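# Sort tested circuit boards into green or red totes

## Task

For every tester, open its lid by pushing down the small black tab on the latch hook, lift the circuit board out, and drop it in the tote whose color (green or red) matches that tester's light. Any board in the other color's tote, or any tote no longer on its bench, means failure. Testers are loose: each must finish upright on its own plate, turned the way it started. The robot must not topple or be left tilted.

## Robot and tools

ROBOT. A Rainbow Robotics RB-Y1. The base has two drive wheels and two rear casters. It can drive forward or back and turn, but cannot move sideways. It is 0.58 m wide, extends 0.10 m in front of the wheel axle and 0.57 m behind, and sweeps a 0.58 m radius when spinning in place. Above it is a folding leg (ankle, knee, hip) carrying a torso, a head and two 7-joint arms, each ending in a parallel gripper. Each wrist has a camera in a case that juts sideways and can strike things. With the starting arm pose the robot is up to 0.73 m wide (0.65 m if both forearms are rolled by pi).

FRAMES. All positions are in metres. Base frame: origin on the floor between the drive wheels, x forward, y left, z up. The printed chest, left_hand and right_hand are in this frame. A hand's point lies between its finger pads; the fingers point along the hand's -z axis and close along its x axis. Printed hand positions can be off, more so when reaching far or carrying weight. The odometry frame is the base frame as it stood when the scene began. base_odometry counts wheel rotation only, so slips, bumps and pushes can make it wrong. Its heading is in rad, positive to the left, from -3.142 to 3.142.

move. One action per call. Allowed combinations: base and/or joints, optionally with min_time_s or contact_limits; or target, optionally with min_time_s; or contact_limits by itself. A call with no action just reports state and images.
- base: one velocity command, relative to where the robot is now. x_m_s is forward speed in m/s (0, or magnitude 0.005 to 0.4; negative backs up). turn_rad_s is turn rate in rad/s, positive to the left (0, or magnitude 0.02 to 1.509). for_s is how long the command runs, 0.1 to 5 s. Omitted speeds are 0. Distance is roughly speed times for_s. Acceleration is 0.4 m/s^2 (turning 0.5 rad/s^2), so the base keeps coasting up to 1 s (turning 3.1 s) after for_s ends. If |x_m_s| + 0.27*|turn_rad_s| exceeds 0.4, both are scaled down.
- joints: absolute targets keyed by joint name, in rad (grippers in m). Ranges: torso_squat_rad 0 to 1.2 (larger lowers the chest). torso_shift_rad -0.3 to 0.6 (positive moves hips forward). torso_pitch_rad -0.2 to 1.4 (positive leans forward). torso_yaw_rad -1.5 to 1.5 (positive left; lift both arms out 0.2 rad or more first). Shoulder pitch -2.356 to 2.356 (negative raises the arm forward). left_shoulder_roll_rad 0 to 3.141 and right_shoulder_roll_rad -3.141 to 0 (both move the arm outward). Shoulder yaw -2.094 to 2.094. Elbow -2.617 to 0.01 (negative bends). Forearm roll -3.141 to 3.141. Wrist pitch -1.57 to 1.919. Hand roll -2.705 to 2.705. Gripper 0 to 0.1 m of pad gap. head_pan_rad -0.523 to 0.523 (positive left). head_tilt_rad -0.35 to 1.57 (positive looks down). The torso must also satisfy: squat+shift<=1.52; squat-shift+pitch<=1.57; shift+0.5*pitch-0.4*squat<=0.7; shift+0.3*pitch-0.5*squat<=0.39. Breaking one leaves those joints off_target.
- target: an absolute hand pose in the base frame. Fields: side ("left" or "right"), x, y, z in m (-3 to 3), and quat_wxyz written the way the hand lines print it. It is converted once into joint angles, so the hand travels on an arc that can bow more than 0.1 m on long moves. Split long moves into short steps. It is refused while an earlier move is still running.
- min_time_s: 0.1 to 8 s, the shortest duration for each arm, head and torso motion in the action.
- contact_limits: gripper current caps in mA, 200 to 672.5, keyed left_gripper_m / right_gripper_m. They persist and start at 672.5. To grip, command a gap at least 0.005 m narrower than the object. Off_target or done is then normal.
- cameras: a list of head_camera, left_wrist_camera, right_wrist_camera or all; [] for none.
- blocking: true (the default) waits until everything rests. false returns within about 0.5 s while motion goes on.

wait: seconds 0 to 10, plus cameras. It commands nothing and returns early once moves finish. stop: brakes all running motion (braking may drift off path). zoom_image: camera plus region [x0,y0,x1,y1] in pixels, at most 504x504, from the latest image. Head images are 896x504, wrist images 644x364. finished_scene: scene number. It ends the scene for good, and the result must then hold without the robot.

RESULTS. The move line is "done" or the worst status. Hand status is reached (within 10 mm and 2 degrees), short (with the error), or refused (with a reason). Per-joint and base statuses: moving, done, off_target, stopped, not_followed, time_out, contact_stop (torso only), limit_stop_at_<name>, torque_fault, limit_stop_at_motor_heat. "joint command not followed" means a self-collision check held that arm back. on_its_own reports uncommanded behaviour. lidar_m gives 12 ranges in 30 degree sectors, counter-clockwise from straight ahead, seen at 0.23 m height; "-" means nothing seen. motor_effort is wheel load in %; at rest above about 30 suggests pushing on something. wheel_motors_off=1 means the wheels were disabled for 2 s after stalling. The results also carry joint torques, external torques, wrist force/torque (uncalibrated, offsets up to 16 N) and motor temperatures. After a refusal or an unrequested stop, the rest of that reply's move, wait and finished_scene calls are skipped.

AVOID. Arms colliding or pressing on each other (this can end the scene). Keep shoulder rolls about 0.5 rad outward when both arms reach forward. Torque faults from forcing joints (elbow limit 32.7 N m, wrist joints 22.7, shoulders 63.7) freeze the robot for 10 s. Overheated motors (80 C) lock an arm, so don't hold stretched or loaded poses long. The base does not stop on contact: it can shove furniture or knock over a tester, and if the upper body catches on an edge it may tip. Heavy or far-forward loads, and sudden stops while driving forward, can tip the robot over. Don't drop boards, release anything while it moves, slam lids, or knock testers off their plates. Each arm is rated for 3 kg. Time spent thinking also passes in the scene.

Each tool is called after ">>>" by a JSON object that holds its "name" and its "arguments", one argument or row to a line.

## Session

>>> {"name": "move", "arguments": {

}}

Scene clock: 0.00 s.
Joint torques (N m): no reading
External joint torques (N m): no reading
Motor temperatures (°C): left_arm=[29 31 29 32 37 33 40] | right_arm=[34 33 28 31 45 35 35]
Wrist force (N): no reading
Wrist torque (N m): no reading
Wrist force, peak (N): no reading
base_odometry: x=+0.000 y=+0.000 heading=+0.000
lidar_m: 2.87 2.44 2.86 2.64 2.50 2.56 1.98 1.87 2.24 2.26 2.13 2.18
base_status: not commanded
joint_positions: torso_squat_rad=+0.350 torso_shift_rad=+0.000 torso_pitch_rad=+0.000 torso_yaw_rad=+0.000 left_shoulder_pitch_rad=-0.001 left_shoulder_roll_rad=+0.031 left_shoulder_yaw_rad=-0.041 left_elbow_rad=-0.170 left_forearm_roll_rad=+0.033 left_wrist_pitch_rad=+0.032 left_hand_roll_rad=+0.039 left_gripper_m=+0.100 right_shoulder_pitch_rad=+0.036 right_shoulder_roll_rad=-0.008 right_shoulder_yaw_rad=-0.002 right_elbow_rad=-0.181 right_forearm_roll_rad=-0.038 right_wrist_pitch_rad=-0.031 right_hand_roll_rad=+0.012 right_gripper_m=+0.099 head_pan_rad=+0.000 head_tilt_rad=+0.400
joint_status: not commanded
wheel_motors_off: 0
motor_effort: left_wheel=+3 right_wheel=-2
chest: x=-0.2280 y=-0.0008 z=+1.2475 quat_wxyz=(+1.000, +0.000, +0.000, +0.000) (m; base frame)
left_hand: x=-0.1518 y=+0.2404 z=+0.5662 quat_wxyz=(+0.997, +0.012, -0.070, +0.014) (m; base frame)
right_hand: x=-0.1586 y=-0.2280 z=+0.5658 quat_wxyz=(+0.996, -0.004, -0.089, -0.020) (m; base frame)
pictures: head_camera, left_wrist_camera, right_wrist_camera
camera_calibration:
head_camera: T_world_to_cam=[[0.00558805, -0.998764, 0.0493946, -0.0729161], [-0.352742, -0.0481889, -0.934479, 1.33893], [0.935704, -0.0122016, -0.352575, 0.642059], [0, 0, 0, 1]] pos_world=[-0.128073, -0.000470119, 1.48118]
left_wrist_camera: T_world_to_cam=[[0.990967, 0.0426958, 0.127124, 0.0668803], [-0.0219463, -0.883548, 0.467825, -0.0215703], [0.132294, -0.46639, -0.874631, 0.696404], [0, 0, 0, 1]] pos_world=[-0.15888, 0.302882, 0.610686]
right_wrist_camera: T_world_to_cam=[[-0.979227, 0.0586123, -0.194112, -0.0296431], [-0.0323789, 0.899827, 0.435044, -0.0129038], [0.200166, 0.432292, -0.879237, 0.699438], [0, 0, 0, 1]] pos_world=[-0.169449, -0.289013, 0.614832]

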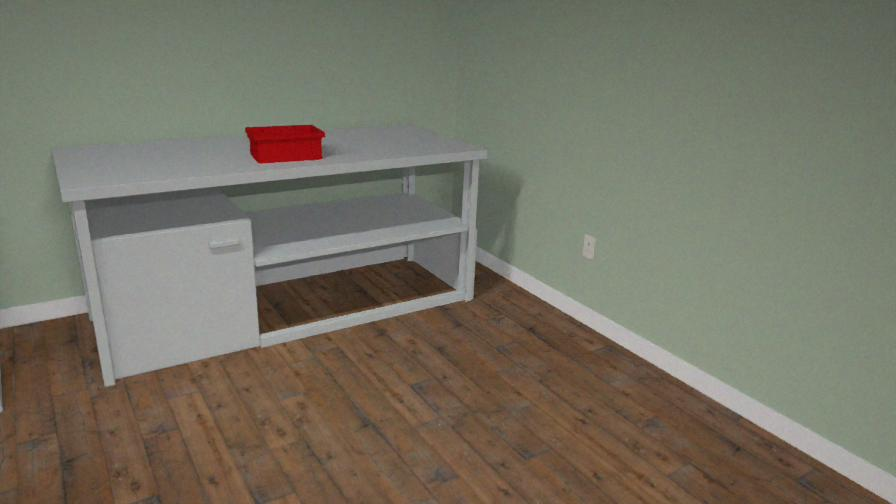

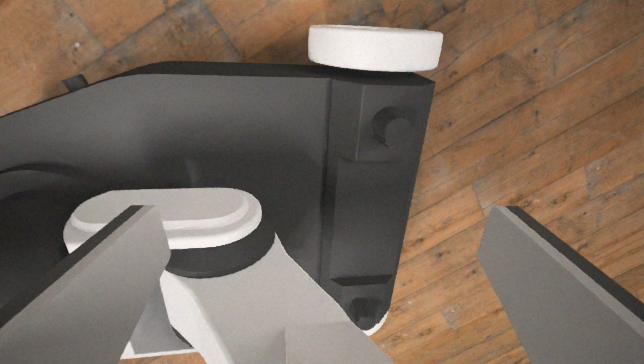

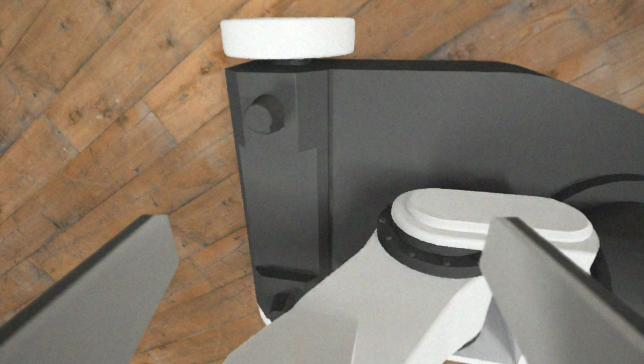

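>>> {"name": "move", "arguments": {
  "base": {"turn_rad_s":0.6,"for_s":1.5},
  "cameras": ["head_camera"]
}}

>>> {"name": "move", "arguments": {
  "base": {"turn_rad_s":0.6,"for_s":1.75},
  "cameras": ["head_camera"]
}}

>>> {"name": "move", "arguments": {
  "base": {"turn_rad_s":0.6,"for_s":1.75},
  "cameras": ["head_camera"]
}}

>>> {"name": "move", "arguments": {
  "base": {"turn_rad_s":0.6,"for_s":1.75},
  "cameras": ["head_camera"]
}}

>>> {"name": "move", "arguments": {
  "base": {"turn_rad_s":0.6,"for_s":1.75},
  "cameras": ["head_camera"]
}}

Scene clock: 8.93 s.
Joint torques (N m): left_arm=[-2.15 1.27 0.2 -0.54 0.21 -0.36 0.16] | right_arm=[-1.45 0.19 -0.3 -0.25 -0.1 -0.54 -0.06]
External joint torques (N m): left_arm=[-0.13 0.28 0.12 0.05 0.21 0.01 0.17] | right_arm=[-0.19 0.94 -0.27 0.13 -0.14 -0.11 -0.07]
Motor temperatures (°C): left_arm=[29 31 29 32 37 33 40] | right_arm=[34 33 28 31 45 35 35]
Wrist force (N): left_arm=[-2.6 -0.2 -9.6] | right_arm=[0.9 10.9 -12.7]
Wrist torque (N m): left_arm=[-0.02 -0.45 -0.23] | right_arm=[-0.08 0.75 0.52]
Wrist force, peak (N): left_arm=[-2.6 -0.5 -10.1] | right_arm=[1.0 11.0 -13.0]
move: done
base_odometry: x=+0.000 y=+0.000 heading=+0.900
lidar_m: 2.46 2.78 2.50 2.50 2.10 1.86 2.25 2.30 2.14 2.15 2.56 2.44
base_status: done (sent for 1.5 of 1.5 s)
joint_positions: torso_squat_rad=+0.350 torso_shift_rad=+0.000 torso_pitch_rad=+0.000 torso_yaw_rad=+0.000 left_shoulder_pitch_rad=-0.001 left_shoulder_roll_rad=+0.031 left_shoulder_yaw_rad=-0.041 left_elbow_rad=-0.170 left_forearm_roll_rad=+0.033 left_wrist_pitch_rad=+0.032 left_hand_roll_rad=+0.039 left_gripper_m=+0.100 right_shoulder_pitch_rad=+0.036 right_shoulder_roll_rad=-0.008 right_shoulder_yaw_rad=-0.002 right_elbow_rad=-0.181 right_forearm_roll_rad=-0.038 right_wrist_pitch_rad=-0.031 right_hand_roll_rad=+0.012 right_gripper_m=+0.099 head_pan_rad=+0.000 head_tilt_rad=+0.400
joint_status: not commanded
wheel_motors_off: 0
motor_effort: left_wheel=+1(31) right_wheel=+4(27)
chest: x=-0.2280 y=-0.0008 z=+1.2475 quat_wxyz=(+1.000, +0.000, +0.000, +0.000) (m; base frame)
left_hand: x=-0.1518 y=+0.2403 z=+0.5662 quat_wxyz=(+0.997, +0.012, -0.070, +0.014) (m; base frame)
right_hand: x=-0.1586 y=-0.2280 z=+0.5658 quat_wxyz=(+0.996, -0.004, -0.089, -0.020) (m; base frame)
pictures: head_camera
camera_calibration:
head_camera: T_world_to_cam=[[0.00558798, -0.998763, 0.049417, -0.0729385], [-0.352741, -0.0482099, -0.934478, 1.33893], [0.935704, -0.0122096, -0.352574, 0.642059], [0, 0, 0, 1]] pos_world=[-0.128073, -0.000459336, 1.48118]

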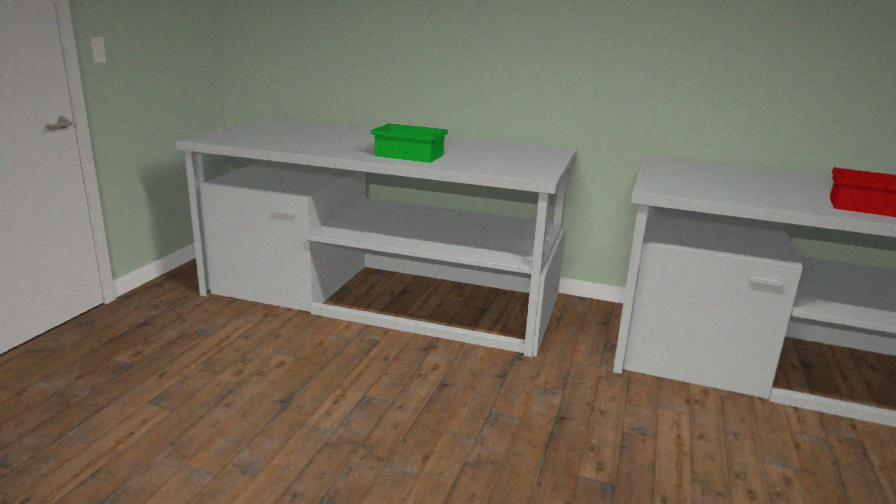

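Scene clock: 12.23 s.
Joint torques (N m): left_arm=[-2.1 0.98 0.07 -0.49 0.21 -0.37 0.16] | right_arm=[-1.8 -0.03 -0.21 -0.12 -0.2 -0.45 -0.02]
External joint torques (N m): left_arm=[-0.08 0 -0.01 0.1 0.2 0.01 0.16] | right_arm=[-0.53 0.72 -0.18 0.27 -0.23 -0.02 -0.03]
Motor temperatures (°C): left_arm=[29 31 29 32 37 33 40] | right_arm=[34 33 28 31 45 35 35]
Wrist force (N): left_arm=[-2.6 -0.1 -9.5] | right_arm=[0.9 11.0 -12.9]
Wrist torque (N m): left_arm=[-0.03 -0.44 -0.20] | right_arm=[-0.12 0.76 0.50]
Wrist force, peak (N): left_arm=[-2.6 -0.2 -10.0] | right_arm=[0.9 11.2 -12.9]
move: done
base_odometry: x=+0.000 y=+0.000 heading=+1.959
lidar_m: 2.50 2.51 2.09 1.85 2.25 2.30 2.14 2.14 2.58 2.46 2.46 2.79
base_status: done (sent for 1.77 of 1.77 s)
joint_positions: torso_squat_rad=+0.350 torso_shift_rad=+0.000 torso_pitch_rad=+0.000 torso_yaw_rad=+0.000 left_shoulder_pitch_rad=-0.001 left_shoulder_roll_rad=+0.031 left_shoulder_yaw_rad=-0.041 left_elbow_rad=-0.170 left_forearm_roll_rad=+0.033 left_wrist_pitch_rad=+0.032 left_hand_roll_rad=+0.039 left_gripper_m=+0.100 right_shoulder_pitch_rad=+0.036 right_shoulder_roll_rad=-0.008 right_shoulder_yaw_rad=-0.002 right_elbow_rad=-0.181 right_forearm_roll_rad=-0.038 right_wrist_pitch_rad=-0.031 right_hand_roll_rad=+0.012 right_gripper_m=+0.099 head_pan_rad=+0.000 head_tilt_rad=+0.400
joint_status: not commanded
wheel_motors_off: 0
motor_effort: left_wheel=+1(16) right_wheel=+4(25)
chest: x=-0.2280 y=-0.0008 z=+1.2475 quat_wxyz=(+1.000, +0.000, +0.000, +0.000) (m; base frame)
left_hand: x=-0.1518 y=+0.2403 z=+0.5662 quat_wxyz=(+0.997, +0.012, -0.070, +0.014) (m; base frame)
right_hand: x=-0.1586 y=-0.2280 z=+0.5658 quat_wxyz=(+0.996, -0.004, -0.089, -0.020) (m; base frame)
pictures: head_camera
camera_calibration:
head_camera: T_world_to_cam=[[0.00558758, -0.998763, 0.0494164, -0.0729387], [-0.35274, -0.0482092, -0.934479, 1.33893], [0.935705, -0.0122097, -0.352573, 0.642058], [0, 0, 0, 1]] pos_world=[-0.128075, -0.000460371, 1.48118]

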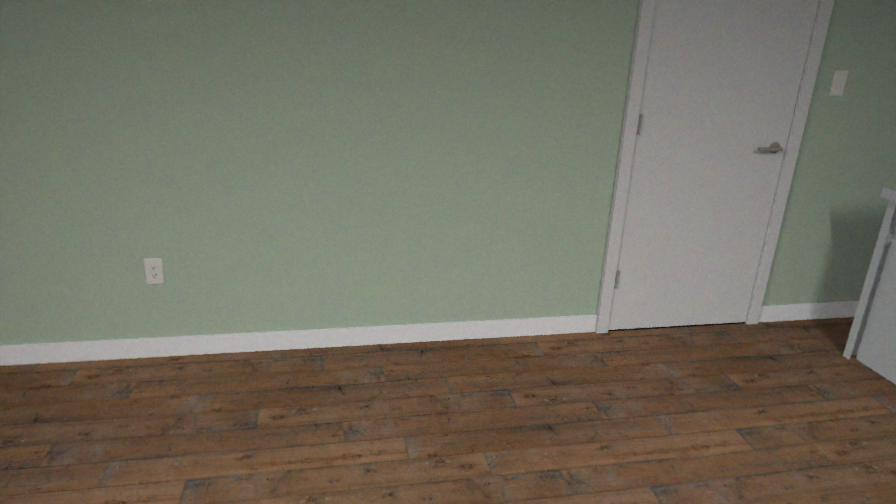

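Scene clock: 15.53 s.
Joint torques (N m): left_arm=[-2.01 0.98 0.03 -0.54 0.19 -0.3 0.1] | right_arm=[-1.62 -0.07 -0.15 -0.24 -0.27 -0.47 0.05]
External joint torques (N m): left_arm=[0 -0.01 -0.05 0.05 0.18 0.08 0.11] | right_arm=[-0.35 0.68 -0.11 0.15 -0.31 -0.04 0.04]
Motor temperatures (°C): left_arm=[29 31 29 32 37 33 40] | right_arm=[34 33 28 31 45 35 35]
Wrist force (N): left_arm=[-2.4 -0.3 -9.6] | right_arm=[1.3 10.7 -12.4]
Wrist torque (N m): left_arm=[0.00 -0.42 -0.20] | right_arm=[-0.05 0.80 0.50]
Wrist force, peak (N): left_arm=[-2.6 -0.1 -10.0] | right_arm=[0.8 10.7 -13.3]
move: done
base_odometry: x=+0.000 y=+0.000 heading=+3.019
lidar_m: 2.09 1.86 2.24 2.32 2.13 2.13 2.58 2.45 2.47 2.79 2.50 2.51
base_status: done (sent for 1.77 of 1.77 s)
joint_positions: torso_squat_rad=+0.350 torso_shift_rad=+0.000 torso_pitch_rad=+0.000 torso_yaw_rad=+0.000 left_shoulder_pitch_rad=-0.001 left_shoulder_roll_rad=+0.031 left_shoulder_yaw_rad=-0.041 left_elbow_rad=-0.170 left_forearm_roll_rad=+0.033 left_wrist_pitch_rad=+0.032 left_hand_roll_rad=+0.039 left_gripper_m=+0.100 right_shoulder_pitch_rad=+0.036 right_shoulder_roll_rad=-0.008 right_shoulder_yaw_rad=-0.002 right_elbow_rad=-0.181 right_forearm_roll_rad=-0.038 right_wrist_pitch_rad=-0.031 right_hand_roll_rad=+0.012 right_gripper_m=+0.099 head_pan_rad=+0.000 head_tilt_rad=+0.400
joint_status: not commanded
wheel_motors_off: 0
motor_effort: left_wheel=+1(16) right_wheel=+5(24)
chest: x=-0.2280 y=-0.0008 z=+1.2475 quat_wxyz=(+1.000, +0.000, +0.000, +0.000) (m; base frame)
left_hand: x=-0.1518 y=+0.2403 z=+0.5662 quat_wxyz=(+0.997, +0.012, -0.070, +0.014) (m; base frame)
right_hand: x=-0.1586 y=-0.2280 z=+0.5658 quat_wxyz=(+0.996, -0.004, -0.089, -0.020) (m; base frame)
pictures: head_camera
camera_calibration:
head_camera: T_world_to_cam=[[0.00558736, -0.998763, 0.0494176, -0.07294], [-0.352739, -0.0482103, -0.934479, 1.33893], [0.935705, -0.0122102, -0.352572, 0.642058], [0, 0, 0, 1]] pos_world=[-0.128077, -0.00045983, 1.48118]

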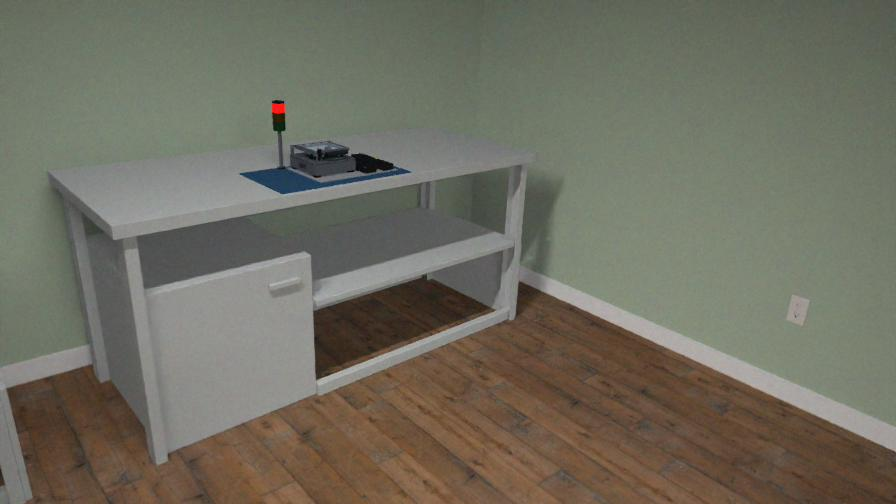

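Scene clock: 18.83 s.
Joint torques (N m): left_arm=[-2.11 1.06 0.11 -0.56 0.19 -0.28 0.11] | right_arm=[-1.4 0.09 -0.22 -0.36 -0.16 -0.54 -0.1]
External joint torques (N m): left_arm=[-0.1 0.07 0.04 0.02 0.18 0.1 0.12] | right_arm=[-0.14 0.84 -0.19 0.02 -0.2 -0.11 -0.11]
Motor temperatures (°C): left_arm=[29 31 29 32 37 33 40] | right_arm=[34 33 28 31 45 35 35]
Wrist force (N): left_arm=[-2.5 -0.1 -9.7] | right_arm=[1.0 10.9 -12.7]
Wrist torque (N m): left_arm=[-0.03 -0.45 -0.21] | right_arm=[-0.10 0.78 0.52]
Wrist force, peak (N): left_arm=[-2.9 -0.4 -10.0] | right_arm=[1.3 10.9 -13.1]
move: done
base_odometry: x=+0.000 y=+0.000 heading=-2.204
lidar_m: 2.24 2.33 2.13 2.13 2.60 2.44 2.46 2.79 2.51 2.52 2.08 1.86
base_status: done (sent for 1.77 of 1.77 s)
joint_positions: torso_squat_rad=+0.350 torso_shift_rad=+0.000 torso_pitch_rad=+0.000 torso_yaw_rad=+0.000 left_shoulder_pitch_rad=-0.001 left_shoulder_roll_rad=+0.031 left_shoulder_yaw_rad=-0.041 left_elbow_rad=-0.170 left_forearm_roll_rad=+0.033 left_wrist_pitch_rad=+0.032 left_hand_roll_rad=+0.039 left_gripper_m=+0.100 right_shoulder_pitch_rad=+0.036 right_shoulder_roll_rad=-0.008 right_shoulder_yaw_rad=-0.002 right_elbow_rad=-0.181 right_forearm_roll_rad=-0.038 right_wrist_pitch_rad=-0.031 right_hand_roll_rad=+0.012 right_gripper_m=+0.099 head_pan_rad=+0.000 head_tilt_rad=+0.400
joint_status: not commanded
wheel_motors_off: 0
motor_effort: left_wheel=+1(15) right_wheel=+4(23)
chest: x=-0.2280 y=-0.0008 z=+1.2475 quat_wxyz=(+1.000, +0.000, +0.000, +0.000) (m; base frame)
left_hand: x=-0.1518 y=+0.2403 z=+0.5662 quat_wxyz=(+0.997, +0.012, -0.070, +0.014) (m; base frame)
right_hand: x=-0.1586 y=-0.2280 z=+0.5658 quat_wxyz=(+0.996, -0.004, -0.089, -0.020) (m; base frame)
pictures: head_camera
camera_calibration:
head_camera: T_world_to_cam=[[0.00558678, -0.998763, 0.0494177, -0.0729401], [-0.352738, -0.0482102, -0.934479, 1.33893], [0.935705, -0.0122108, -0.352571, 0.642058], [0, 0, 0, 1]] pos_world=[-0.128077, -0.00045968, 1.48118]

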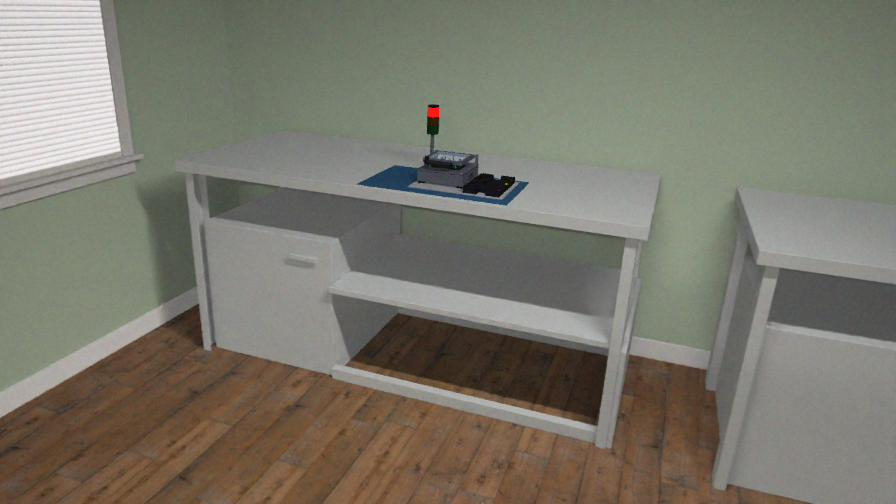

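Scene clock: 22.13 s.
Joint torques (N m): left_arm=[-2.13 0.93 0 -0.61 0.22 -0.3 0.05] | right_arm=[-1.48 0.14 -0.36 -0.34 -0.22 -0.53 0.03]
External joint torques (N m): left_arm=[-0.12 -0.05 -0.07 -0.02 0.22 0.08 0.05] | right_arm=[-0.21 0.89 -0.32 0.05 -0.25 -0.1 0.02]
Motor temperatures (°C): left_arm=[29 31 29 32 37 33 40] | right_arm=[34 33 28 31 45 35 35]
Wrist force (N): left_arm=[-2.4 -0.3 -9.7] | right_arm=[1.3 10.5 -12.6]
Wrist torque (N m): left_arm=[-0.02 -0.43 -0.22] | right_arm=[-0.03 0.80 0.51]
Wrist force, peak (N): left_arm=[-2.8 -0.4 -10.1] | right_arm=[1.0 10.9 -13.0]
move: done
base_odometry: x=+0.000 y=+0.000 heading=-1.145
lidar_m: 2.13 2.13 2.60 2.44 2.46 2.77 2.50 2.52 2.08 1.86 2.24 2.35
base_status: done (sent for 1.77 of 1.77 s)
joint_positions: torso_squat_rad=+0.350 torso_shift_rad=+0.000 torso_pitch_rad=+0.000 torso_yaw_rad=+0.000 left_shoulder_pitch_rad=-0.001 left_shoulder_roll_rad=+0.031 left_shoulder_yaw_rad=-0.041 left_elbow_rad=-0.170 left_forearm_roll_rad=+0.033 left_wrist_pitch_rad=+0.032 left_hand_roll_rad=+0.039 left_gripper_m=+0.100 right_shoulder_pitch_rad=+0.036 right_shoulder_roll_rad=-0.008 right_shoulder_yaw_rad=-0.002 right_elbow_rad=-0.181 right_forearm_roll_rad=-0.038 right_wrist_pitch_rad=-0.031 right_hand_roll_rad=+0.012 right_gripper_m=+0.099 head_pan_rad=+0.000 head_tilt_rad=+0.400
joint_status: not commanded
wheel_motors_off: 0
motor_effort: left_wheel=+1(15) right_wheel=+5(24)
chest: x=-0.2280 y=-0.0008 z=+1.2475 quat_wxyz=(+1.000, +0.000, +0.000, +0.000) (m; base frame)
left_hand: x=-0.1518 y=+0.2403 z=+0.5662 quat_wxyz=(+0.997, +0.012, -0.070, +0.014) (m; base frame)
right_hand: x=-0.1586 y=-0.2280 z=+0.5658 quat_wxyz=(+0.996, -0.004, -0.089, -0.020) (m; base frame)
pictures: head_camera
camera_calibration:
head_camera: T_world_to_cam=[[0.00558681, -0.998763, 0.0494185, -0.0729405], [-0.352738, -0.0482109, -0.934479, 1.33893], [0.935705, -0.012211, -0.352571, 0.642058], [0, 0, 0, 1]] pos_world=[-0.128078, -0.000458954, 1.48118]

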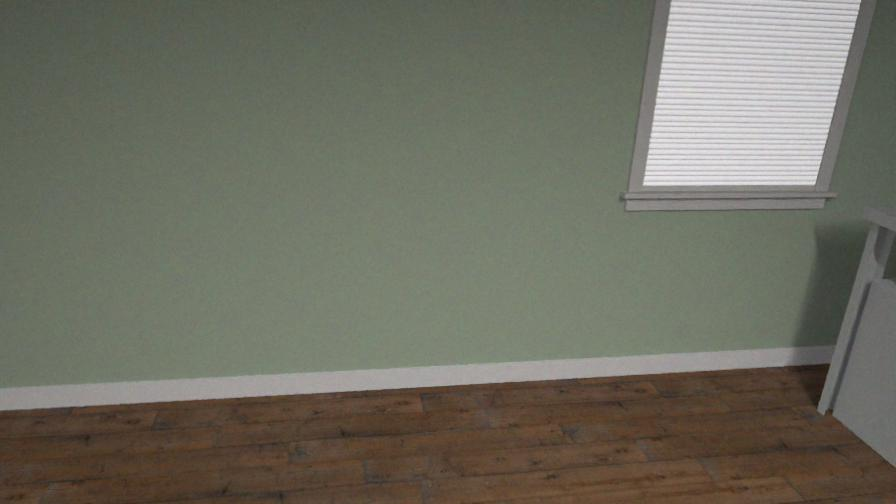

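>>> {"name": "move", "arguments": {
  "base": {"turn_rad_s":-0.6,"for_s":1.258},
  "cameras": []
}}

>>> {"name": "move", "arguments": {
  "base": {"x_m_s":0.4,"for_s":3.05},
  "joints": {"torso_pitch_rad":0.2},
  "cameras": []
}}

>>> {"name": "move", "arguments": {
  "base": {"turn_rad_s":-0.5,"for_s":1.22},
  "cameras": ["head_camera"]
}}

Scene clock: 52.63 s.
Joint torques (N m): left_arm=[-2.01 0.95 0 -0.39 0.26 -0.35 0.13] | right_arm=[-1.5 0.15 -0.4 -0.21 -0.2 -0.46 -0.07]
External joint torques (N m): left_arm=[0 -0.03 -0.07 0.19 0.26 0.03 0.14] | right_arm=[-0.24 0.91 -0.36 0.17 -0.24 -0.03 -0.08]
Motor temperatures (°C): left_arm=[29 31 29 32 37 33 40] | right_arm=[34 33 28 31 45 35 35]
Wrist force (N): left_arm=[-2.7 -0.5 -9.7] | right_arm=[1.4 10.7 -12.7]
Wrist torque (N m): left_arm=[0.01 -0.46 -0.21] | right_arm=[-0.05 0.80 0.52]
Wrist force, peak (N): left_arm=[-2.4 -0.3 -10.1] | right_arm=[1.0 11.2 -12.9]
move: done
base_odometry: x=+0.000 y=+0.000 heading=-1.904
lidar_m: 2.24 2.16 2.12 2.30 2.50 2.44 2.86 2.54 2.50 2.71 1.85 1.89
base_status: done (sent for 1.27 of 1.27 s)
joint_positions: torso_squat_rad=+0.350 torso_shift_rad=+0.000 torso_pitch_rad=+0.000 torso_yaw_rad=+0.000 left_shoulder_pitch_rad=-0.001 left_shoulder_roll_rad=+0.031 left_shoulder_yaw_rad=-0.041 left_elbow_rad=-0.170 left_forearm_roll_rad=+0.033 left_wrist_pitch_rad=+0.032 left_hand_roll_rad=+0.039 left_gripper_m=+0.100 right_shoulder_pitch_rad=+0.036 right_shoulder_roll_rad=-0.008 right_shoulder_yaw_rad=-0.002 right_elbow_rad=-0.181 right_forearm_roll_rad=-0.038 right_wrist_pitch_rad=-0.031 right_hand_roll_rad=+0.012 right_gripper_m=+0.099 head_pan_rad=+0.000 head_tilt_rad=+0.400
joint_status: not commanded
wheel_motors_off: 0
motor_effort: left_wheel=+0(20) right_wheel=+0(22)
chest: x=-0.2280 y=-0.0007 z=+1.2475 quat_wxyz=(+1.000, +0.000, +0.000, +0.000) (m; base frame)
left_hand: x=-0.1518 y=+0.2404 z=+0.5662 quat_wxyz=(+0.997, +0.012, -0.070, +0.014) (m; base frame)
right_hand: x=-0.1586 y=-0.2280 z=+0.5658 quat_wxyz=(+0.996, -0.004, -0.089, -0.020) (m; base frame)
pictures: none
No camera images: "cameras" was empty.

Scene clock: 57.23 s.
Joint torques (N m): left_arm=[3.43 0.98 0.12 1.54 0.23 0 0.04] | right_arm=[3.98 0.08 -0.31 1.61 -0.17 -0.14 0.02]
External joint torques (N m): left_arm=[-0.03 0.02 0.04 -0.02 0.23 -0.01 0.03] | right_arm=[-0.64 0.88 -0.17 -0.23 -0.15 -0.13 0.02]
Motor temperatures (°C): left_arm=[29 31 29 32 37 33 40] | right_arm=[34 33 28 31 45 35 35]
Wrist force (N): left_arm=[-1.3 -0.4 -9.4] | right_arm=[2.5 11.2 -12.5]
Wrist torque (N m): left_arm=[0.02 -0.39 -0.20] | right_arm=[-0.13 0.86 0.49]
Wrist force, peak (N): left_arm=[-2.4 -0.3 -9.9] | right_arm=[2.6 11.3 -12.8]
move: done
base_odometry: x=-0.402 y=-1.159 heading=-1.905
lidar_m: 1.02 1.42 1.38 1.50 2.27 3.45 4.09 3.28 2.98 1.17 1.12 1.13
base_status: done (sent for 3.07 of 3.07 s)
joint_positions: torso_squat_rad=+0.350 torso_shift_rad=+0.000 torso_pitch_rad=+0.200 torso_yaw_rad=+0.000 left_shoulder_pitch_rad=-0.001 left_shoulder_roll_rad=+0.031 left_shoulder_yaw_rad=-0.041 left_elbow_rad=-0.170 left_forearm_roll_rad=+0.033 left_wrist_pitch_rad=+0.032 left_hand_roll_rad=+0.039 left_gripper_m=+0.100 right_shoulder_pitch_rad=+0.036 right_shoulder_roll_rad=-0.008 right_shoulder_yaw_rad=-0.002 right_elbow_rad=-0.181 right_forearm_roll_rad=-0.038 right_wrist_pitch_rad=-0.031 right_hand_roll_rad=+0.012 right_gripper_m=+0.099 head_pan_rad=+0.000 head_tilt_rad=+0.400
joint_status: all done
wheel_motors_off: 0
motor_effort: left_wheel=-4(30) right_wheel=+1(32)
chest: x=-0.1665 y=-0.0007 z=+1.2413 quat_wxyz=(+0.995, +0.000, +0.100, +0.000) (m; base frame)
left_hand: x=-0.2272 y=+0.2404 z=+0.5584 quat_wxyz=(+0.999, +0.013, +0.030, +0.013) (m; base frame)
right_hand: x=-0.2340 y=-0.2280 z=+0.5594 quat_wxyz=(+1.000, -0.006, +0.011, -0.019) (m; base frame)
pictures: none
No camera images: "cameras" was empty.

Scene clock: 59.77 s.
Joint torques (N m): left_arm=[3.25 0.95 -0.02 1.52 0.17 -0.06 0.19] | right_arm=[4.21 -0.1 -0.31 1.66 -0.29 -0.17 0.01]
External joint torques (N m): left_arm=[-0.21 -0.01 -0.1 -0.04 0.17 -0.07 0.18] | right_arm=[-0.4 0.72 -0.17 -0.18 -0.28 -0.15 0.01]
Motor temperatures (°C): left_arm=[29 31 29 32 37 33 40] | right_arm=[34 33 28 31 45 35 35]
Wrist force (N): left_arm=[-0.9 -0.5 -9.9] | right_arm=[2.3 10.6 -12.9]
Wrist torque (N m): left_arm=[0.03 -0.33 -0.21] | right_arm=[-0.05 0.84 0.51]
Wrist force, peak (N): left_arm=[-1.1 0.0 -10.0] | right_arm=[2.3 11.3 -13.3]
move: done
base_odometry: x=-0.402 y=-1.159 heading=-2.521
lidar_m: 1.48 1.03 1.36 1.39 1.46 2.05 3.46 3.60 3.34 3.24 1.36 1.12
base_status: done (sent for 1.23 of 1.23 s)
joint_positions: torso_squat_rad=+0.350 torso_shift_rad=+0.000 torso_pitch_rad=+0.200 torso_yaw_rad=+0.000 left_shoulder_pitch_rad=-0.001 left_shoulder_roll_rad=+0.031 left_shoulder_yaw_rad=-0.041 left_elbow_rad=-0.170 left_forearm_roll_rad=+0.033 left_wrist_pitch_rad=+0.032 left_hand_roll_rad=+0.039 left_gripper_m=+0.100 right_shoulder_pitch_rad=+0.036 right_shoulder_roll_rad=-0.008 right_shoulder_yaw_rad=-0.002 right_elbow_rad=-0.181 right_forearm_roll_rad=-0.038 right_wrist_pitch_rad=-0.031 right_hand_roll_rad=+0.012 right_gripper_m=+0.099 head_pan_rad=+0.000 head_tilt_rad=+0.400
joint_status: not commanded
wheel_motors_off: 0
motor_effort: left_wheel=+2(30) right_wheel=+1(28)
chest: x=-0.1665 y=-0.0007 z=+1.2413 quat_wxyz=(+0.995, +0.000, +0.100, +0.000) (m; base frame)
left_hand: x=-0.2272 y=+0.2404 z=+0.5584 quat_wxyz=(+0.999, +0.013, +0.030, +0.013) (m; base frame)
right_hand: x=-0.2340 y=-0.2280 z=+0.5594 quat_wxyz=(+1.000, -0.006, +0.011, -0.019) (m; base frame)
pictures: head_camera
camera_calibration:
head_camera: T_world_to_cam=[[0.0154352, -0.998759, 0.047342, -0.0687247], [-0.531398, -0.0483014, -0.845744, 1.21496], [0.846982, -0.0121031, -0.531484, 0.789659], [0, 0, 0, 1]] pos_world=[-0.0221368, -0.000397694, 1.45049]

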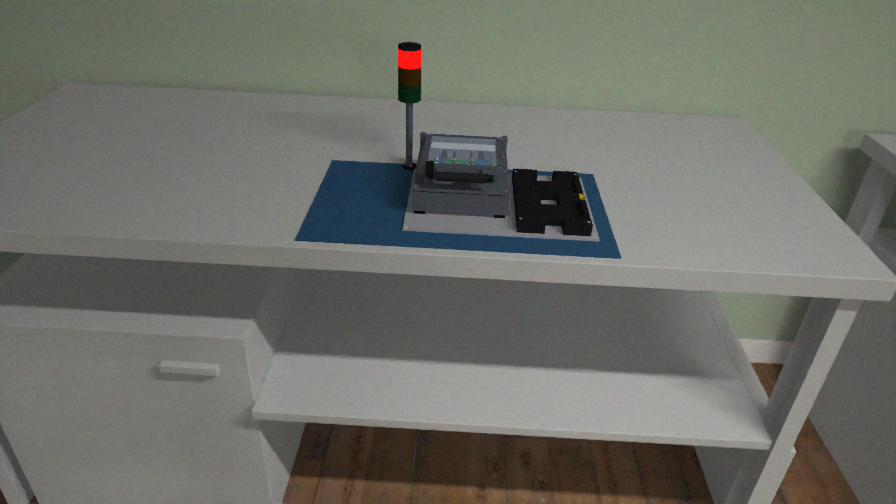

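>>> {"name": "move", "arguments": {
  "base": {"turn_rad_s":-0.1,"for_s":0.65},
  "joints": {"torso_pitch_rad":0.3},
  "cameras": ["head_camera"]
}}

>>> {"name": "zoom_image", "arguments": {
  "camera": "head_camera",
  "region": [300, 20, 660, 260]
}}

Scene clock: 73.00 s.
Joint torques (N m): left_arm=[5.63 0.84 -0.06 2.49 0.16 0.22 0.09] | right_arm=[7.18 0.07 -0.33 2.67 -0.28 0.08 -0.08]
External joint torques (N m): left_arm=[-0.53 -0.09 -0.14 -0.12 0.16 0.01 0.08] | right_arm=[-0.32 0.9 -0.14 -0.26 -0.23 -0.11 -0.07]
Motor temperatures (°C): left_arm=[29 31 29 32 37 33 40] | right_arm=[34 33 28 31 45 35 35]
Wrist force (N): left_arm=[-0.7 -0.3 -9.6] | right_arm=[3.0 10.8 -13.0]
Wrist torque (N m): left_arm=[-0.01 -0.34 -0.21] | right_arm=[-0.05 0.90 0.52]
Wrist force, peak (N): left_arm=[-1.2 -0.5 -10.1] | right_arm=[2.3 11.2 -12.9]
move: done
base_odometry: x=-0.402 y=-1.159 heading=-2.588
lidar_m: 1.58 1.02 1.28 1.40 1.44 1.91 3.46 3.60 3.41 3.24 1.37 1.14
base_status: done (sent for 0.67 of 0.67 s)
joint_positions: torso_squat_rad=+0.350 torso_shift_rad=+0.000 torso_pitch_rad=+0.300 torso_yaw_rad=+0.000 left_shoulder_pitch_rad=-0.001 left_shoulder_roll_rad=+0.031 left_shoulder_yaw_rad=-0.041 left_elbow_rad=-0.170 left_forearm_roll_rad=+0.033 left_wrist_pitch_rad=+0.032 left_hand_roll_rad=+0.039 left_gripper_m=+0.100 right_shoulder_pitch_rad=+0.036 right_shoulder_roll_rad=-0.008 right_shoulder_yaw_rad=-0.002 right_elbow_rad=-0.181 right_forearm_roll_rad=-0.038 right_wrist_pitch_rad=-0.031 right_hand_roll_rad=+0.012 right_gripper_m=+0.099 head_pan_rad=+0.000 head_tilt_rad=+0.400
joint_status: all done
wheel_motors_off: 0
motor_effort: left_wheel=+5(24) right_wheel=+0(13)
chest: x=-0.1365 y=-0.0007 z=+1.2337 quat_wxyz=(+0.989, +0.000, +0.149, +0.000) (m; base frame)
left_hand: x=-0.2652 y=+0.2404 z=+0.5603 quat_wxyz=(+0.997, +0.014, +0.080, +0.013) (m; base frame)
right_hand: x=-0.2717 y=-0.2280 z=+0.5619 quat_wxyz=(+0.998, -0.007, +0.061, -0.019) (m; base frame)
pictures: head_camera
camera_calibration:
head_camera: T_world_to_cam=[[0.0201485, -0.998758, 0.045564, -0.0659772], [-0.613162, -0.0483405, -0.788477, 1.14261], [0.789701, -0.0120514, -0.613374, 0.853404], [0, 0, 0, 1]] pos_world=[0.0280006, -0.000376074, 1.42739]

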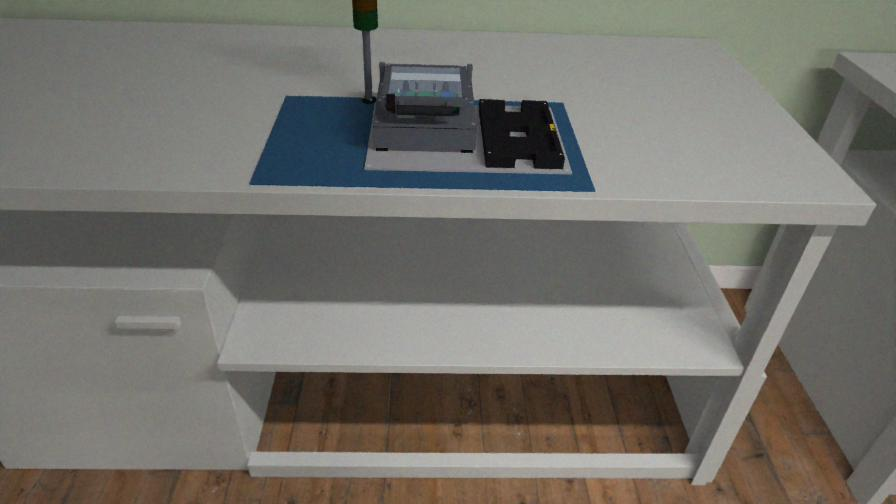

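Scaled by 1.400 from the camera's 896x504 image, which has a finer 1280x720 frame.

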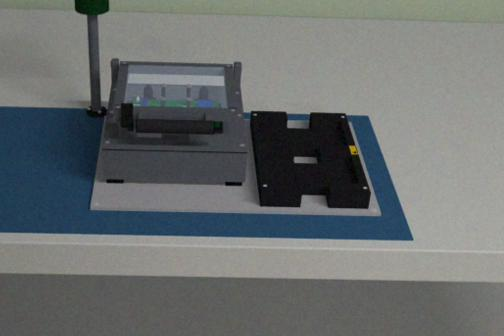

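>>> {"name": "move", "arguments": {
  "base": {"x_m_s":0.3,"for_s":1.4},
  "joints": {"torso_pitch_rad":0.45,"head_tilt_rad":0.5},
  "cameras": []
}}

>>> {"name": "move", "arguments": {
  "target": {"side":"left","x":0.0,"y":0.42,"z":0.75,"quat_wxyz":[0.924,0,-0.383,0]},
  "min_time_s": 2,
  "cameras": []
}}

>>> {"name": "move", "arguments": {
  "target": {"side":"left","x":0.25,"y":0.36,"z":1.1,"quat_wxyz":[1,0,0,0]},
  "min_time_s": 2,
  "cameras": []
}}

>>> {"name": "move", "arguments": {
  "target": {"side":"right","x":0.0,"y":-0.42,"z":0.75,"quat_wxyz":[0.924,0,-0.383,0]},
  "min_time_s": 2,
  "cameras": []
}}

>>> {"name": "move", "arguments": {
  "target": {"side":"right","x":0.3,"y":-0.33,"z":1.13,"quat_wxyz":[1,0,0,0]},
  "min_time_s": 2,
  "cameras": ["head_camera"]
}}

Scene clock: 89.73 s.
Joint torques (N m): left_arm=[9.35 1.24 -0.04 3.85 0.17 0.46 0.11] | right_arm=[10.44 -0.21 -0.63 4.07 -0.3 0.32 0.01]
External joint torques (N m): left_arm=[-0.73 0.36 -0.12 -0.28 0.17 -0.04 0.09] | right_arm=[-1.24 0.62 -0.37 -0.44 -0.21 -0.19 0.02]
Motor temperatures (°C): left_arm=[29 31 29 32 37 33 40] | right_arm=[34 33 28 31 45 35 35]
Wrist force (N): left_arm=[0.1 -0.3 -9.0] | right_arm=[3.6 11.1 -12.5]
Wrist torque (N m): left_arm=[-0.01 -0.30 -0.24] | right_arm=[-0.12 0.91 0.51]
Wrist force, peak (N): left_arm=[-0.9 -0.3 -9.9] | right_arm=[4.4 11.1 -12.8]
move: done
base_odometry: x=-0.759 y=-1.380 heading=-2.588
lidar_m: 1.16 0.68 0.71 1.41 1.45 1.94 3.88 4.00 3.38 2.84 0.82 0.94
base_status: done (sent for 1.4 of 1.4 s)
joint_positions: torso_squat_rad=+0.350 torso_shift_rad=+0.000 torso_pitch_rad=+0.450 torso_yaw_rad=+0.000 left_shoulder_pitch_rad=-0.001 left_shoulder_roll_rad=+0.031 left_shoulder_yaw_rad=-0.041 left_elbow_rad=-0.170 left_forearm_roll_rad=+0.033 left_wrist_pitch_rad=+0.032 left_hand_roll_rad=+0.039 left_gripper_m=+0.100 right_shoulder_pitch_rad=+0.036 right_shoulder_roll_rad=-0.008 right_shoulder_yaw_rad=-0.002 right_elbow_rad=-0.181 right_forearm_roll_rad=-0.038 right_wrist_pitch_rad=-0.031 right_hand_roll_rad=+0.012 right_gripper_m=+0.099 head_pan_rad=+0.000 head_tilt_rad=+0.500
joint_status: all done
wheel_motors_off: 0
motor_effort: left_wheel=-4(33) right_wheel=+0(30)
chest: x=-0.0934 y=-0.0007 z=+1.2167 quat_wxyz=(+0.975, +0.000, +0.223, +0.000) (m; base frame)
left_hand: x=-0.3213 y=+0.2404 z=+0.5701 quat_wxyz=(+0.988, +0.015, +0.155, +0.012) (m; base frame)
right_hand: x=-0.3275 y=-0.2280 z=+0.5727 quat_wxyz=(+0.991, -0.008, +0.136, -0.018) (m; base frame)
pictures: none
No camera images: "cameras" was empty.

Scene clock: 92.10 s.
Joint torques (N m): left_arm=[9.22 8.15 3.41 -3 0.44 -1.36 0.13] | right_arm=[10.49 -0.02 -0.71 4.02 -0.32 0.43 0.04]
External joint torques (N m): left_arm=[-0.59 0.24 -0.98 -0.15 0.15 -0.08 0.17] | right_arm=[-1.18 0.81 -0.45 -0.49 -0.24 -0.07 0.06]
Motor temperatures (°C): left_arm=[29 31 29 32 37 33 40] | right_arm=[34 33 28 31 45 35 35]
Wrist force (N): left_arm=[-6.0 0.2 -8.1] | right_arm=[4.0 11.1 -12.8]
Wrist torque (N m): left_arm=[-0.08 -0.65 -0.18] | right_arm=[-0.09 0.94 0.52]
Wrist force, peak (N): left_arm=[-4.4 -1.1 -9.4] | right_arm=[3.9 11.2 -12.9]
move: done
base_odometry: x=-0.759 y=-1.380 heading=-2.588
lidar_m: 1.17 0.67 0.69 1.41 1.45 1.94 3.87 3.99 3.38 2.85 0.82 0.95
base_status: not commanded
joint_positions: torso_squat_rad=+0.350 torso_shift_rad=+0.000 torso_pitch_rad=+0.450 torso_yaw_rad=+0.000 left_shoulder_pitch_rad=+0.541 left_shoulder_roll_rad=+0.573 left_shoulder_yaw_rad=-0.066 left_elbow_rad=-1.445 left_forearm_roll_rad=+0.011 left_wrist_pitch_rad=-0.379 left_hand_roll_rad=+0.524 left_gripper_m=+0.100 right_shoulder_pitch_rad=+0.036 right_shoulder_roll_rad=-0.008 right_shoulder_yaw_rad=-0.002 right_elbow_rad=-0.181 right_forearm_roll_rad=-0.038 right_wrist_pitch_rad=-0.031 right_hand_roll_rad=+0.012 right_gripper_m=+0.099 head_pan_rad=+0.000 head_tilt_rad=+0.500
joint_status: all done
wheel_motors_off: 0
motor_effort: left_wheel=-4(5) right_wheel=+2(3)
chest: x=-0.0934 y=-0.0007 z=+1.2167 quat_wxyz=(+0.975, +0.000, +0.223, +0.000) (m; base frame)
left_hand: x=-0.0005 y=+0.4199 z=+0.7507 quat_wxyz=(+0.922, -0.002, -0.387, -0.001) (m; base frame)
left_hand_status: reached (checked arc, planned for 2.0 s): 1 mm and 0.5 deg off.
right_hand: x=-0.3275 y=-0.2280 z=+0.5727 quat_wxyz=(+0.991, -0.008, +0.136, -0.018) (m; base frame)
pictures: none
No camera images: "cameras" was empty.

Scene clock: 94.60 s.
Joint torques (N m): left_arm=[-9.59 5.26 9.36 2.89 0.12 -0.09 0.41] | right_arm=[10.43 0.05 -0.51 4.04 -0.2 0.36 0.02]
External joint torques (N m): left_arm=[0.43 -0.44 -0.16 0.3 0.1 -0.01 0.41] | right_arm=[-1.24 0.88 -0.25 -0.47 -0.12 -0.15 0.04]
Motor temperatures (°C): left_arm=[29 31 29 32 37 33 40] | right_arm=[34 33 28 31 45 35 35]
Wrist force (N): left_arm=[-1.9 -0.1 -9.8] | right_arm=[3.6 10.7 -12.8]
Wrist torque (N m): left_arm=[-0.04 -0.43 -0.20] | right_arm=[-0.08 0.90 0.53]
Wrist force, peak (N): left_arm=[-5.4 0.2 -9.3] | right_arm=[3.9 11.5 -13.0]
move: done
base_odometry: x=-0.759 y=-1.380 heading=-2.588
lidar_m: 1.16 0.67 0.70 1.41 1.45 1.94 3.88 3.99 3.39 2.85 0.82 0.95
base_status: not commanded
joint_positions: torso_squat_rad=+0.350 torso_shift_rad=+0.000 torso_pitch_rad=+0.450 torso_yaw_rad=+0.000 left_shoulder_pitch_rad=+0.486 left_shoulder_roll_rad=+1.959 left_shoulder_yaw_rad=+0.880 left_elbow_rad=-1.993 left_forearm_roll_rad=+1.845 left_wrist_pitch_rad=+1.354 left_hand_roll_rad=+0.568 left_gripper_m=+0.100 right_shoulder_pitch_rad=+0.036 right_shoulder_roll_rad=-0.008 right_shoulder_yaw_rad=-0.002 right_elbow_rad=-0.181 right_forearm_roll_rad=-0.038 right_wrist_pitch_rad=-0.031 right_hand_roll_rad=+0.012 right_gripper_m=+0.099 head_pan_rad=+0.000 head_tilt_rad=+0.500
joint_status: all done
wheel_motors_off: 0
motor_effort: left_wheel=-4(5) right_wheel=+1(3)
chest: x=-0.0934 y=-0.0007 z=+1.2167 quat_wxyz=(+0.975, +0.000, +0.223, +0.000) (m; base frame)
left_hand: x=+0.2501 y=+0.3599 z=+1.1001 quat_wxyz=(+1.000, +0.000, -0.001, +0.000) (m; base frame)
left_hand_status: reached (checked arc, planned for 2.0 s): 0 mm and 0.1 deg off.
right_hand: x=-0.3275 y=-0.2280 z=+0.5727 quat_wxyz=(+0.991, -0.008, +0.136, -0.018) (m; base frame)
pictures: none
No camera images: "cameras" was empty.

Scene clock: 96.93 s.
Joint torques (N m): left_arm=[-9.43 5.43 9.29 2.53 0.1 -0.12 0.36] | right_arm=[10.69 -8.31 -3.5 -2.84 -0.2 -1.34 -0.03]
External joint torques (N m): left_arm=[0.59 -0.26 -0.22 -0.06 0.08 -0.04 0.36] | right_arm=[-0.35 0.41 1.41 0.15 0.01 -0.05 -0.08]
Motor temperatures (°C): left_arm=[29 31 29 32 37 33 40] | right_arm=[34 33 28 31 45 35 35]
Wrist force (N): left_arm=[-1.9 -0.2 -9.8] | right_arm=[-2.2 10.7 -11.2]
Wrist torque (N m): left_arm=[-0.02 -0.42 -0.20] | right_arm=[-0.08 0.61 0.49]
Wrist force, peak (N): left_arm=[-2.0 0.0 -10.0] | right_arm=[4.3 11.8 -13.1]
move: done
base_odometry: x=-0.759 y=-1.380 heading=-2.588
lidar_m: 1.16 0.68 0.70 1.41 1.45 1.94 3.87 3.98 3.38 2.86 0.82 0.94
base_status: not commanded
joint_positions: torso_squat_rad=+0.350 torso_shift_rad=+0.000 torso_pitch_rad=+0.450 torso_yaw_rad=+0.000 left_shoulder_pitch_rad=+0.486 left_shoulder_roll_rad=+1.959 left_shoulder_yaw_rad=+0.880 left_elbow_rad=-1.993 left_forearm_roll_rad=+1.845 left_wrist_pitch_rad=+1.354 left_hand_roll_rad=+0.568 left_gripper_m=+0.100 right_shoulder_pitch_rad=+0.545 right_shoulder_roll_rad=-0.564 right_shoulder_yaw_rad=+0.056 right_elbow_rad=-1.454 right_forearm_roll_rad=+0.017 right_wrist_pitch_rad=-0.370 right_hand_roll_rad=-0.542 right_gripper_m=+0.099 head_pan_rad=+0.000 head_tilt_rad=+0.500
joint_status: all done
wheel_motors_off: 0
motor_effort: left_wheel=-4(5) right_wheel=+2(4)
chest: x=-0.0934 y=-0.0007 z=+1.2167 quat_wxyz=(+0.975, +0.000, +0.223, +0.000) (m; base frame)
left_hand: x=+0.2500 y=+0.3599 z=+1.1001 quat_wxyz=(+1.000, +0.000, -0.001, +0.000) (m; base frame)
right_hand: x=-0.0004 y=-0.4200 z=+0.7505 quat_wxyz=(+0.923, +0.001, -0.386, +0.001) (m; base frame)
right_hand_status: reached (checked arc, planned for 2.0 s): 1 mm and 0.4 deg off.
pictures: none
No camera images: "cameras" was empty.

Scene clock: 99.60 s.
Joint torques (N m): left_arm=[-9.32 5.31 9.18 2.67 0.16 -0.14 0.41] | right_arm=[-13.09 -4.8 -8.21 4.12 0.38 -0.43 0.1]
External joint torques (N m): left_arm=[0.7 -0.38 -0.33 0.08 0.14 -0.06 0.41] | right_arm=[1.15 2.05 1.01 -0.43 0.12 -0.39 0.1]
Motor temperatures (°C): left_arm=[29 31 29 32 37 33 40] | right_arm=[34 33 28 31 45 35 35]
Wrist force (N): left_arm=[-1.5 -0.1 -9.8] | right_arm=[2.1 11.0 -13.1]
Wrist torque (N m): left_arm=[-0.04 -0.39 -0.19] | right_arm=[-0.10 0.85 0.52]
Wrist force, peak (N): left_arm=[-1.9 -0.1 -10.0] | right_arm=[1.6 12.7 -12.1]
move: done
base_odometry: x=-0.759 y=-1.380 heading=-2.588
lidar_m: 1.16 0.68 0.70 1.40 1.45 1.95 3.88 3.99 3.39 2.85 0.81 0.95
base_status: not commanded
joint_positions: torso_squat_rad=+0.350 torso_shift_rad=+0.000 torso_pitch_rad=+0.450 torso_yaw_rad=+0.000 left_shoulder_pitch_rad=+0.486 left_shoulder_roll_rad=+1.959 left_shoulder_yaw_rad=+0.880 left_elbow_rad=-1.993 left_forearm_roll_rad=+1.845 left_wrist_pitch_rad=+1.354 left_hand_roll_rad=+0.568 left_gripper_m=+0.100 right_shoulder_pitch_rad=+0.314 right_shoulder_roll_rad=-2.246 right_shoulder_yaw_rad=-0.682 right_elbow_rad=-1.799 right_forearm_roll_rad=-2.058 right_wrist_pitch_rad=+1.264 right_hand_roll_rad=-0.519 right_gripper_m=+0.099 head_pan_rad=+0.000 head_tilt_rad=+0.500
joint_status: all done
wheel_motors_off: 0
motor_effort: left_wheel=-4(5) right_wheel=+3(8)
chest: x=-0.0935 y=-0.0007 z=+1.2167 quat_wxyz=(+0.975, +0.000, +0.223, +0.000) (m; base frame)
left_hand: x=+0.2500 y=+0.3599 z=+1.1001 quat_wxyz=(+1.000, +0.000, -0.001, +0.000) (m; base frame)
right_hand: x=+0.3002 y=-0.3290 z=+1.1305 quat_wxyz=(+1.000, +0.000, -0.004, +0.000) (m; base frame)
right_hand_status: reached (checked arc, planned for 2.0 s): 1 mm and 0.5 deg off.
pictures: head_camera
camera_calibration:
head_camera: T_world_to_cam=[[0.0309751, -0.998754, 0.0391392, -0.0571895], [-0.78908, -0.0484701, -0.612375, 0.91896], [0.613509, -0.0119157, -0.789598, 1.02615], [0, 0, 0, 1]] pos_world=[0.0973536, -0.00034886, 1.37523]

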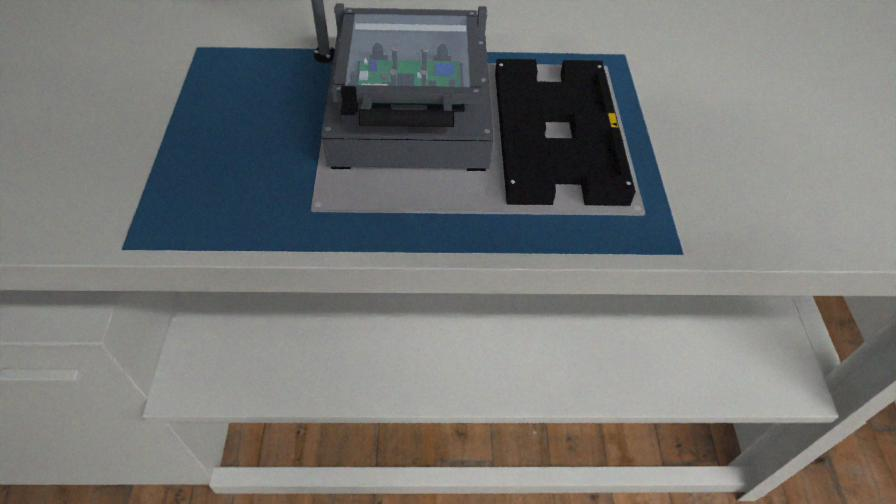

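>>> {"name": "move", "arguments": {
  "base": {"turn_rad_s":0.1,"for_s":0.5},
  "cameras": []
}}

>>> {"name": "move", "arguments": {
  "base": {"x_m_s":0.15,"for_s":1.4},
  "cameras": ["head_camera"]
}}

>>> {"name": "zoom_image", "arguments": {
  "camera": "head_camera",
  "region": [280, 40, 580, 340]
}}

Scene clock: 118.23 s.
Joint torques (N m): left_arm=[-9.54 5.31 9.2 2.72 0.16 -0.07 0.41] | right_arm=[-12.92 -4.99 -8.04 4.25 0.31 -0.26 0.29]
External joint torques (N m): left_arm=[0.48 -0.39 -0.31 0.13 0.14 0.01 0.41] | right_arm=[1.32 1.86 1.19 -0.31 0.05 -0.21 0.29]
Motor temperatures (°C): left_arm=[29 31 29 32 37 33 40] | right_arm=[34 33 28 31 45 35 35]
Wrist force (N): left_arm=[-1.7 0.0 -9.6] | right_arm=[2.1 10.7 -13.2]
Wrist torque (N m): left_arm=[-0.06 -0.40 -0.18] | right_arm=[-0.04 0.84 0.51]
Wrist force, peak (N): left_arm=[-2.0 -0.1 -10.0] | right_arm=[2.2 11.1 -13.3]
move: done
base_odometry: x=-0.759 y=-1.380 heading=-2.538
lidar_m: 1.17 0.67 0.73 1.41 1.47 2.04 3.87 3.99 3.34 2.85 0.82 1.00
base_status: done (sent for 0.5 of 0.5 s)
joint_positions: torso_squat_rad=+0.350 torso_shift_rad=+0.000 torso_pitch_rad=+0.450 torso_yaw_rad=+0.000 left_shoulder_pitch_rad=+0.486 left_shoulder_roll_rad=+1.959 left_shoulder_yaw_rad=+0.880 left_elbow_rad=-1.993 left_forearm_roll_rad=+1.845 left_wrist_pitch_rad=+1.354 left_hand_roll_rad=+0.568 left_gripper_m=+0.100 right_shoulder_pitch_rad=+0.314 right_shoulder_roll_rad=-2.246 right_shoulder_yaw_rad=-0.682 right_elbow_rad=-1.799 right_forearm_roll_rad=-2.058 right_wrist_pitch_rad=+1.264 right_hand_roll_rad=-0.519 right_gripper_m=+0.099 head_pan_rad=+0.000 head_tilt_rad=+0.500
joint_status: not commanded
wheel_motors_off: 0
motor_effort: left_wheel=-6(24) right_wheel=+1(23)
chest: x=-0.0935 y=-0.0007 z=+1.2167 quat_wxyz=(+0.975, +0.000, +0.223, +0.000) (m; base frame)
left_hand: x=+0.2500 y=+0.3599 z=+1.1001 quat_wxyz=(+1.000, +0.000, -0.001, +0.000) (m; base frame)
right_hand: x=+0.3002 y=-0.3290 z=+1.1305 quat_wxyz=(+1.000, +0.000, -0.004, +0.000) (m; base frame)
pictures: none
No camera images: "cameras" was empty.

Scene clock: 120.60 s.
Joint torques (N m): left_arm=[-9.54 5.47 9.32 2.69 0.18 -0.1 0.34] | right_arm=[-12.89 -5.21 -8.05 4.17 0.24 -0.2 0.3]
External joint torques (N m): left_arm=[0.49 -0.23 -0.2 0.1 0.16 -0.02 0.34] | right_arm=[1.35 1.64 1.18 -0.39 -0.01 -0.16 0.3]
Motor temperatures (°C): left_arm=[29 31 29 32 37 33 40] | right_arm=[34 33 28 31 45 35 35]
Wrist force (N): left_arm=[-2.0 -0.2 -9.4] | right_arm=[2.2 11.1 -12.5]
Wrist torque (N m): left_arm=[-0.03 -0.44 -0.20] | right_arm=[-0.09 0.85 0.53]
Wrist force, peak (N): left_arm=[-2.0 -0.2 -10.0] | right_arm=[2.5 11.1 -13.5]
move: done
base_odometry: x=-0.932 y=-1.499 heading=-2.538
lidar_m: 0.95 0.60 0.53 1.41 1.47 2.03 4.09 4.50 3.33 1.09 0.71 0.99
base_status: done (sent for 1.4 of 1.4 s)
joint_positions: torso_squat_rad=+0.350 torso_shift_rad=+0.000 torso_pitch_rad=+0.450 torso_yaw_rad=+0.000 left_shoulder_pitch_rad=+0.486 left_shoulder_roll_rad=+1.959 left_shoulder_yaw_rad=+0.880 left_elbow_rad=-1.993 left_forearm_roll_rad=+1.845 left_wrist_pitch_rad=+1.354 left_hand_roll_rad=+0.568 left_gripper_m=+0.100 right_shoulder_pitch_rad=+0.314 right_shoulder_roll_rad=-2.246 right_shoulder_yaw_rad=-0.682 right_elbow_rad=-1.799 right_forearm_roll_rad=-2.058 right_wrist_pitch_rad=+1.264 right_hand_roll_rad=-0.519 right_gripper_m=+0.099 head_pan_rad=+0.000 head_tilt_rad=+0.500
joint_status: not commanded
wheel_motors_off: 0
motor_effort: left_wheel=+0(29) right_wheel=-2(25)
chest: x=-0.0935 y=-0.0007 z=+1.2167 quat_wxyz=(+0.975, +0.000, +0.223, +0.000) (m; base frame)
left_hand: x=+0.2500 y=+0.3599 z=+1.1002 quat_wxyz=(+1.000, +0.000, -0.001, +0.000) (m; base frame)
right_hand: x=+0.3002 y=-0.3290 z=+1.1306 quat_wxyz=(+1.000, +0.000, -0.005, +0.000) (m; base frame)
pictures: head_camera
camera_calibration:
head_camera: T_world_to_cam=[[0.0309603, -0.998754, 0.0391343, -0.0571893], [-0.789042, -0.0484562, -0.612425, 0.919006], [0.613559, -0.0119177, -0.789559, 1.02613], [0, 0, 0, 1]] pos_world=[0.0973139, -0.000357446, 1.37525]

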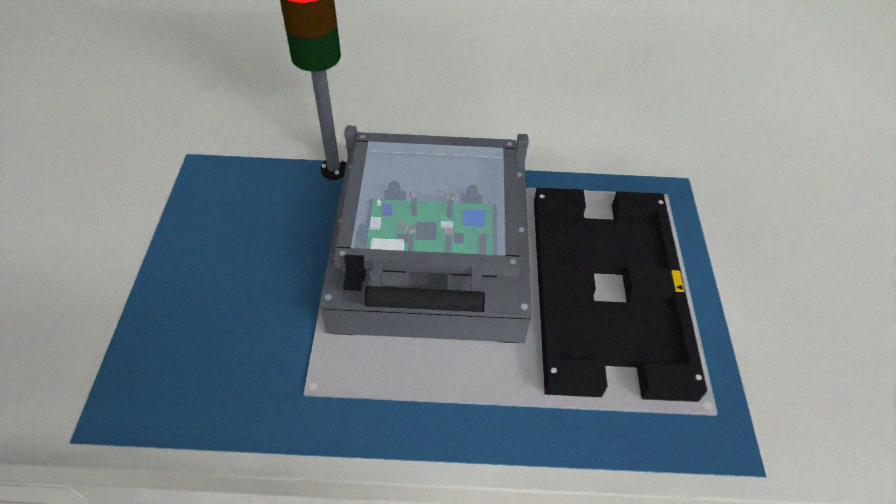

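Scaled by 1.680 from the camera's 896x504 image, which has a finer 1280x720 frame.

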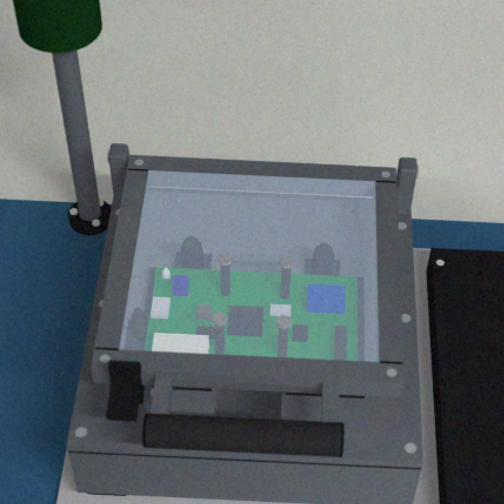

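>>> {"name": "zoom_image", "arguments": {
  "camera": "head_camera",
  "region": [310, 220, 500, 350]
}}

Scaled by 2.653 from the camera's 896x504 image, which has a finer 1280x720 frame.

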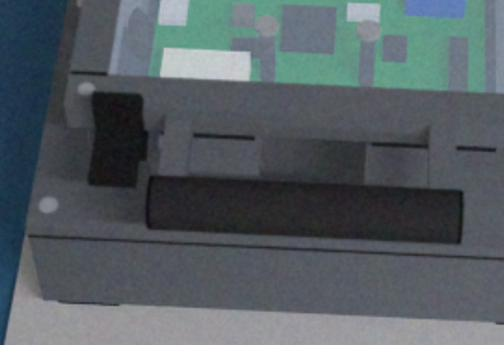

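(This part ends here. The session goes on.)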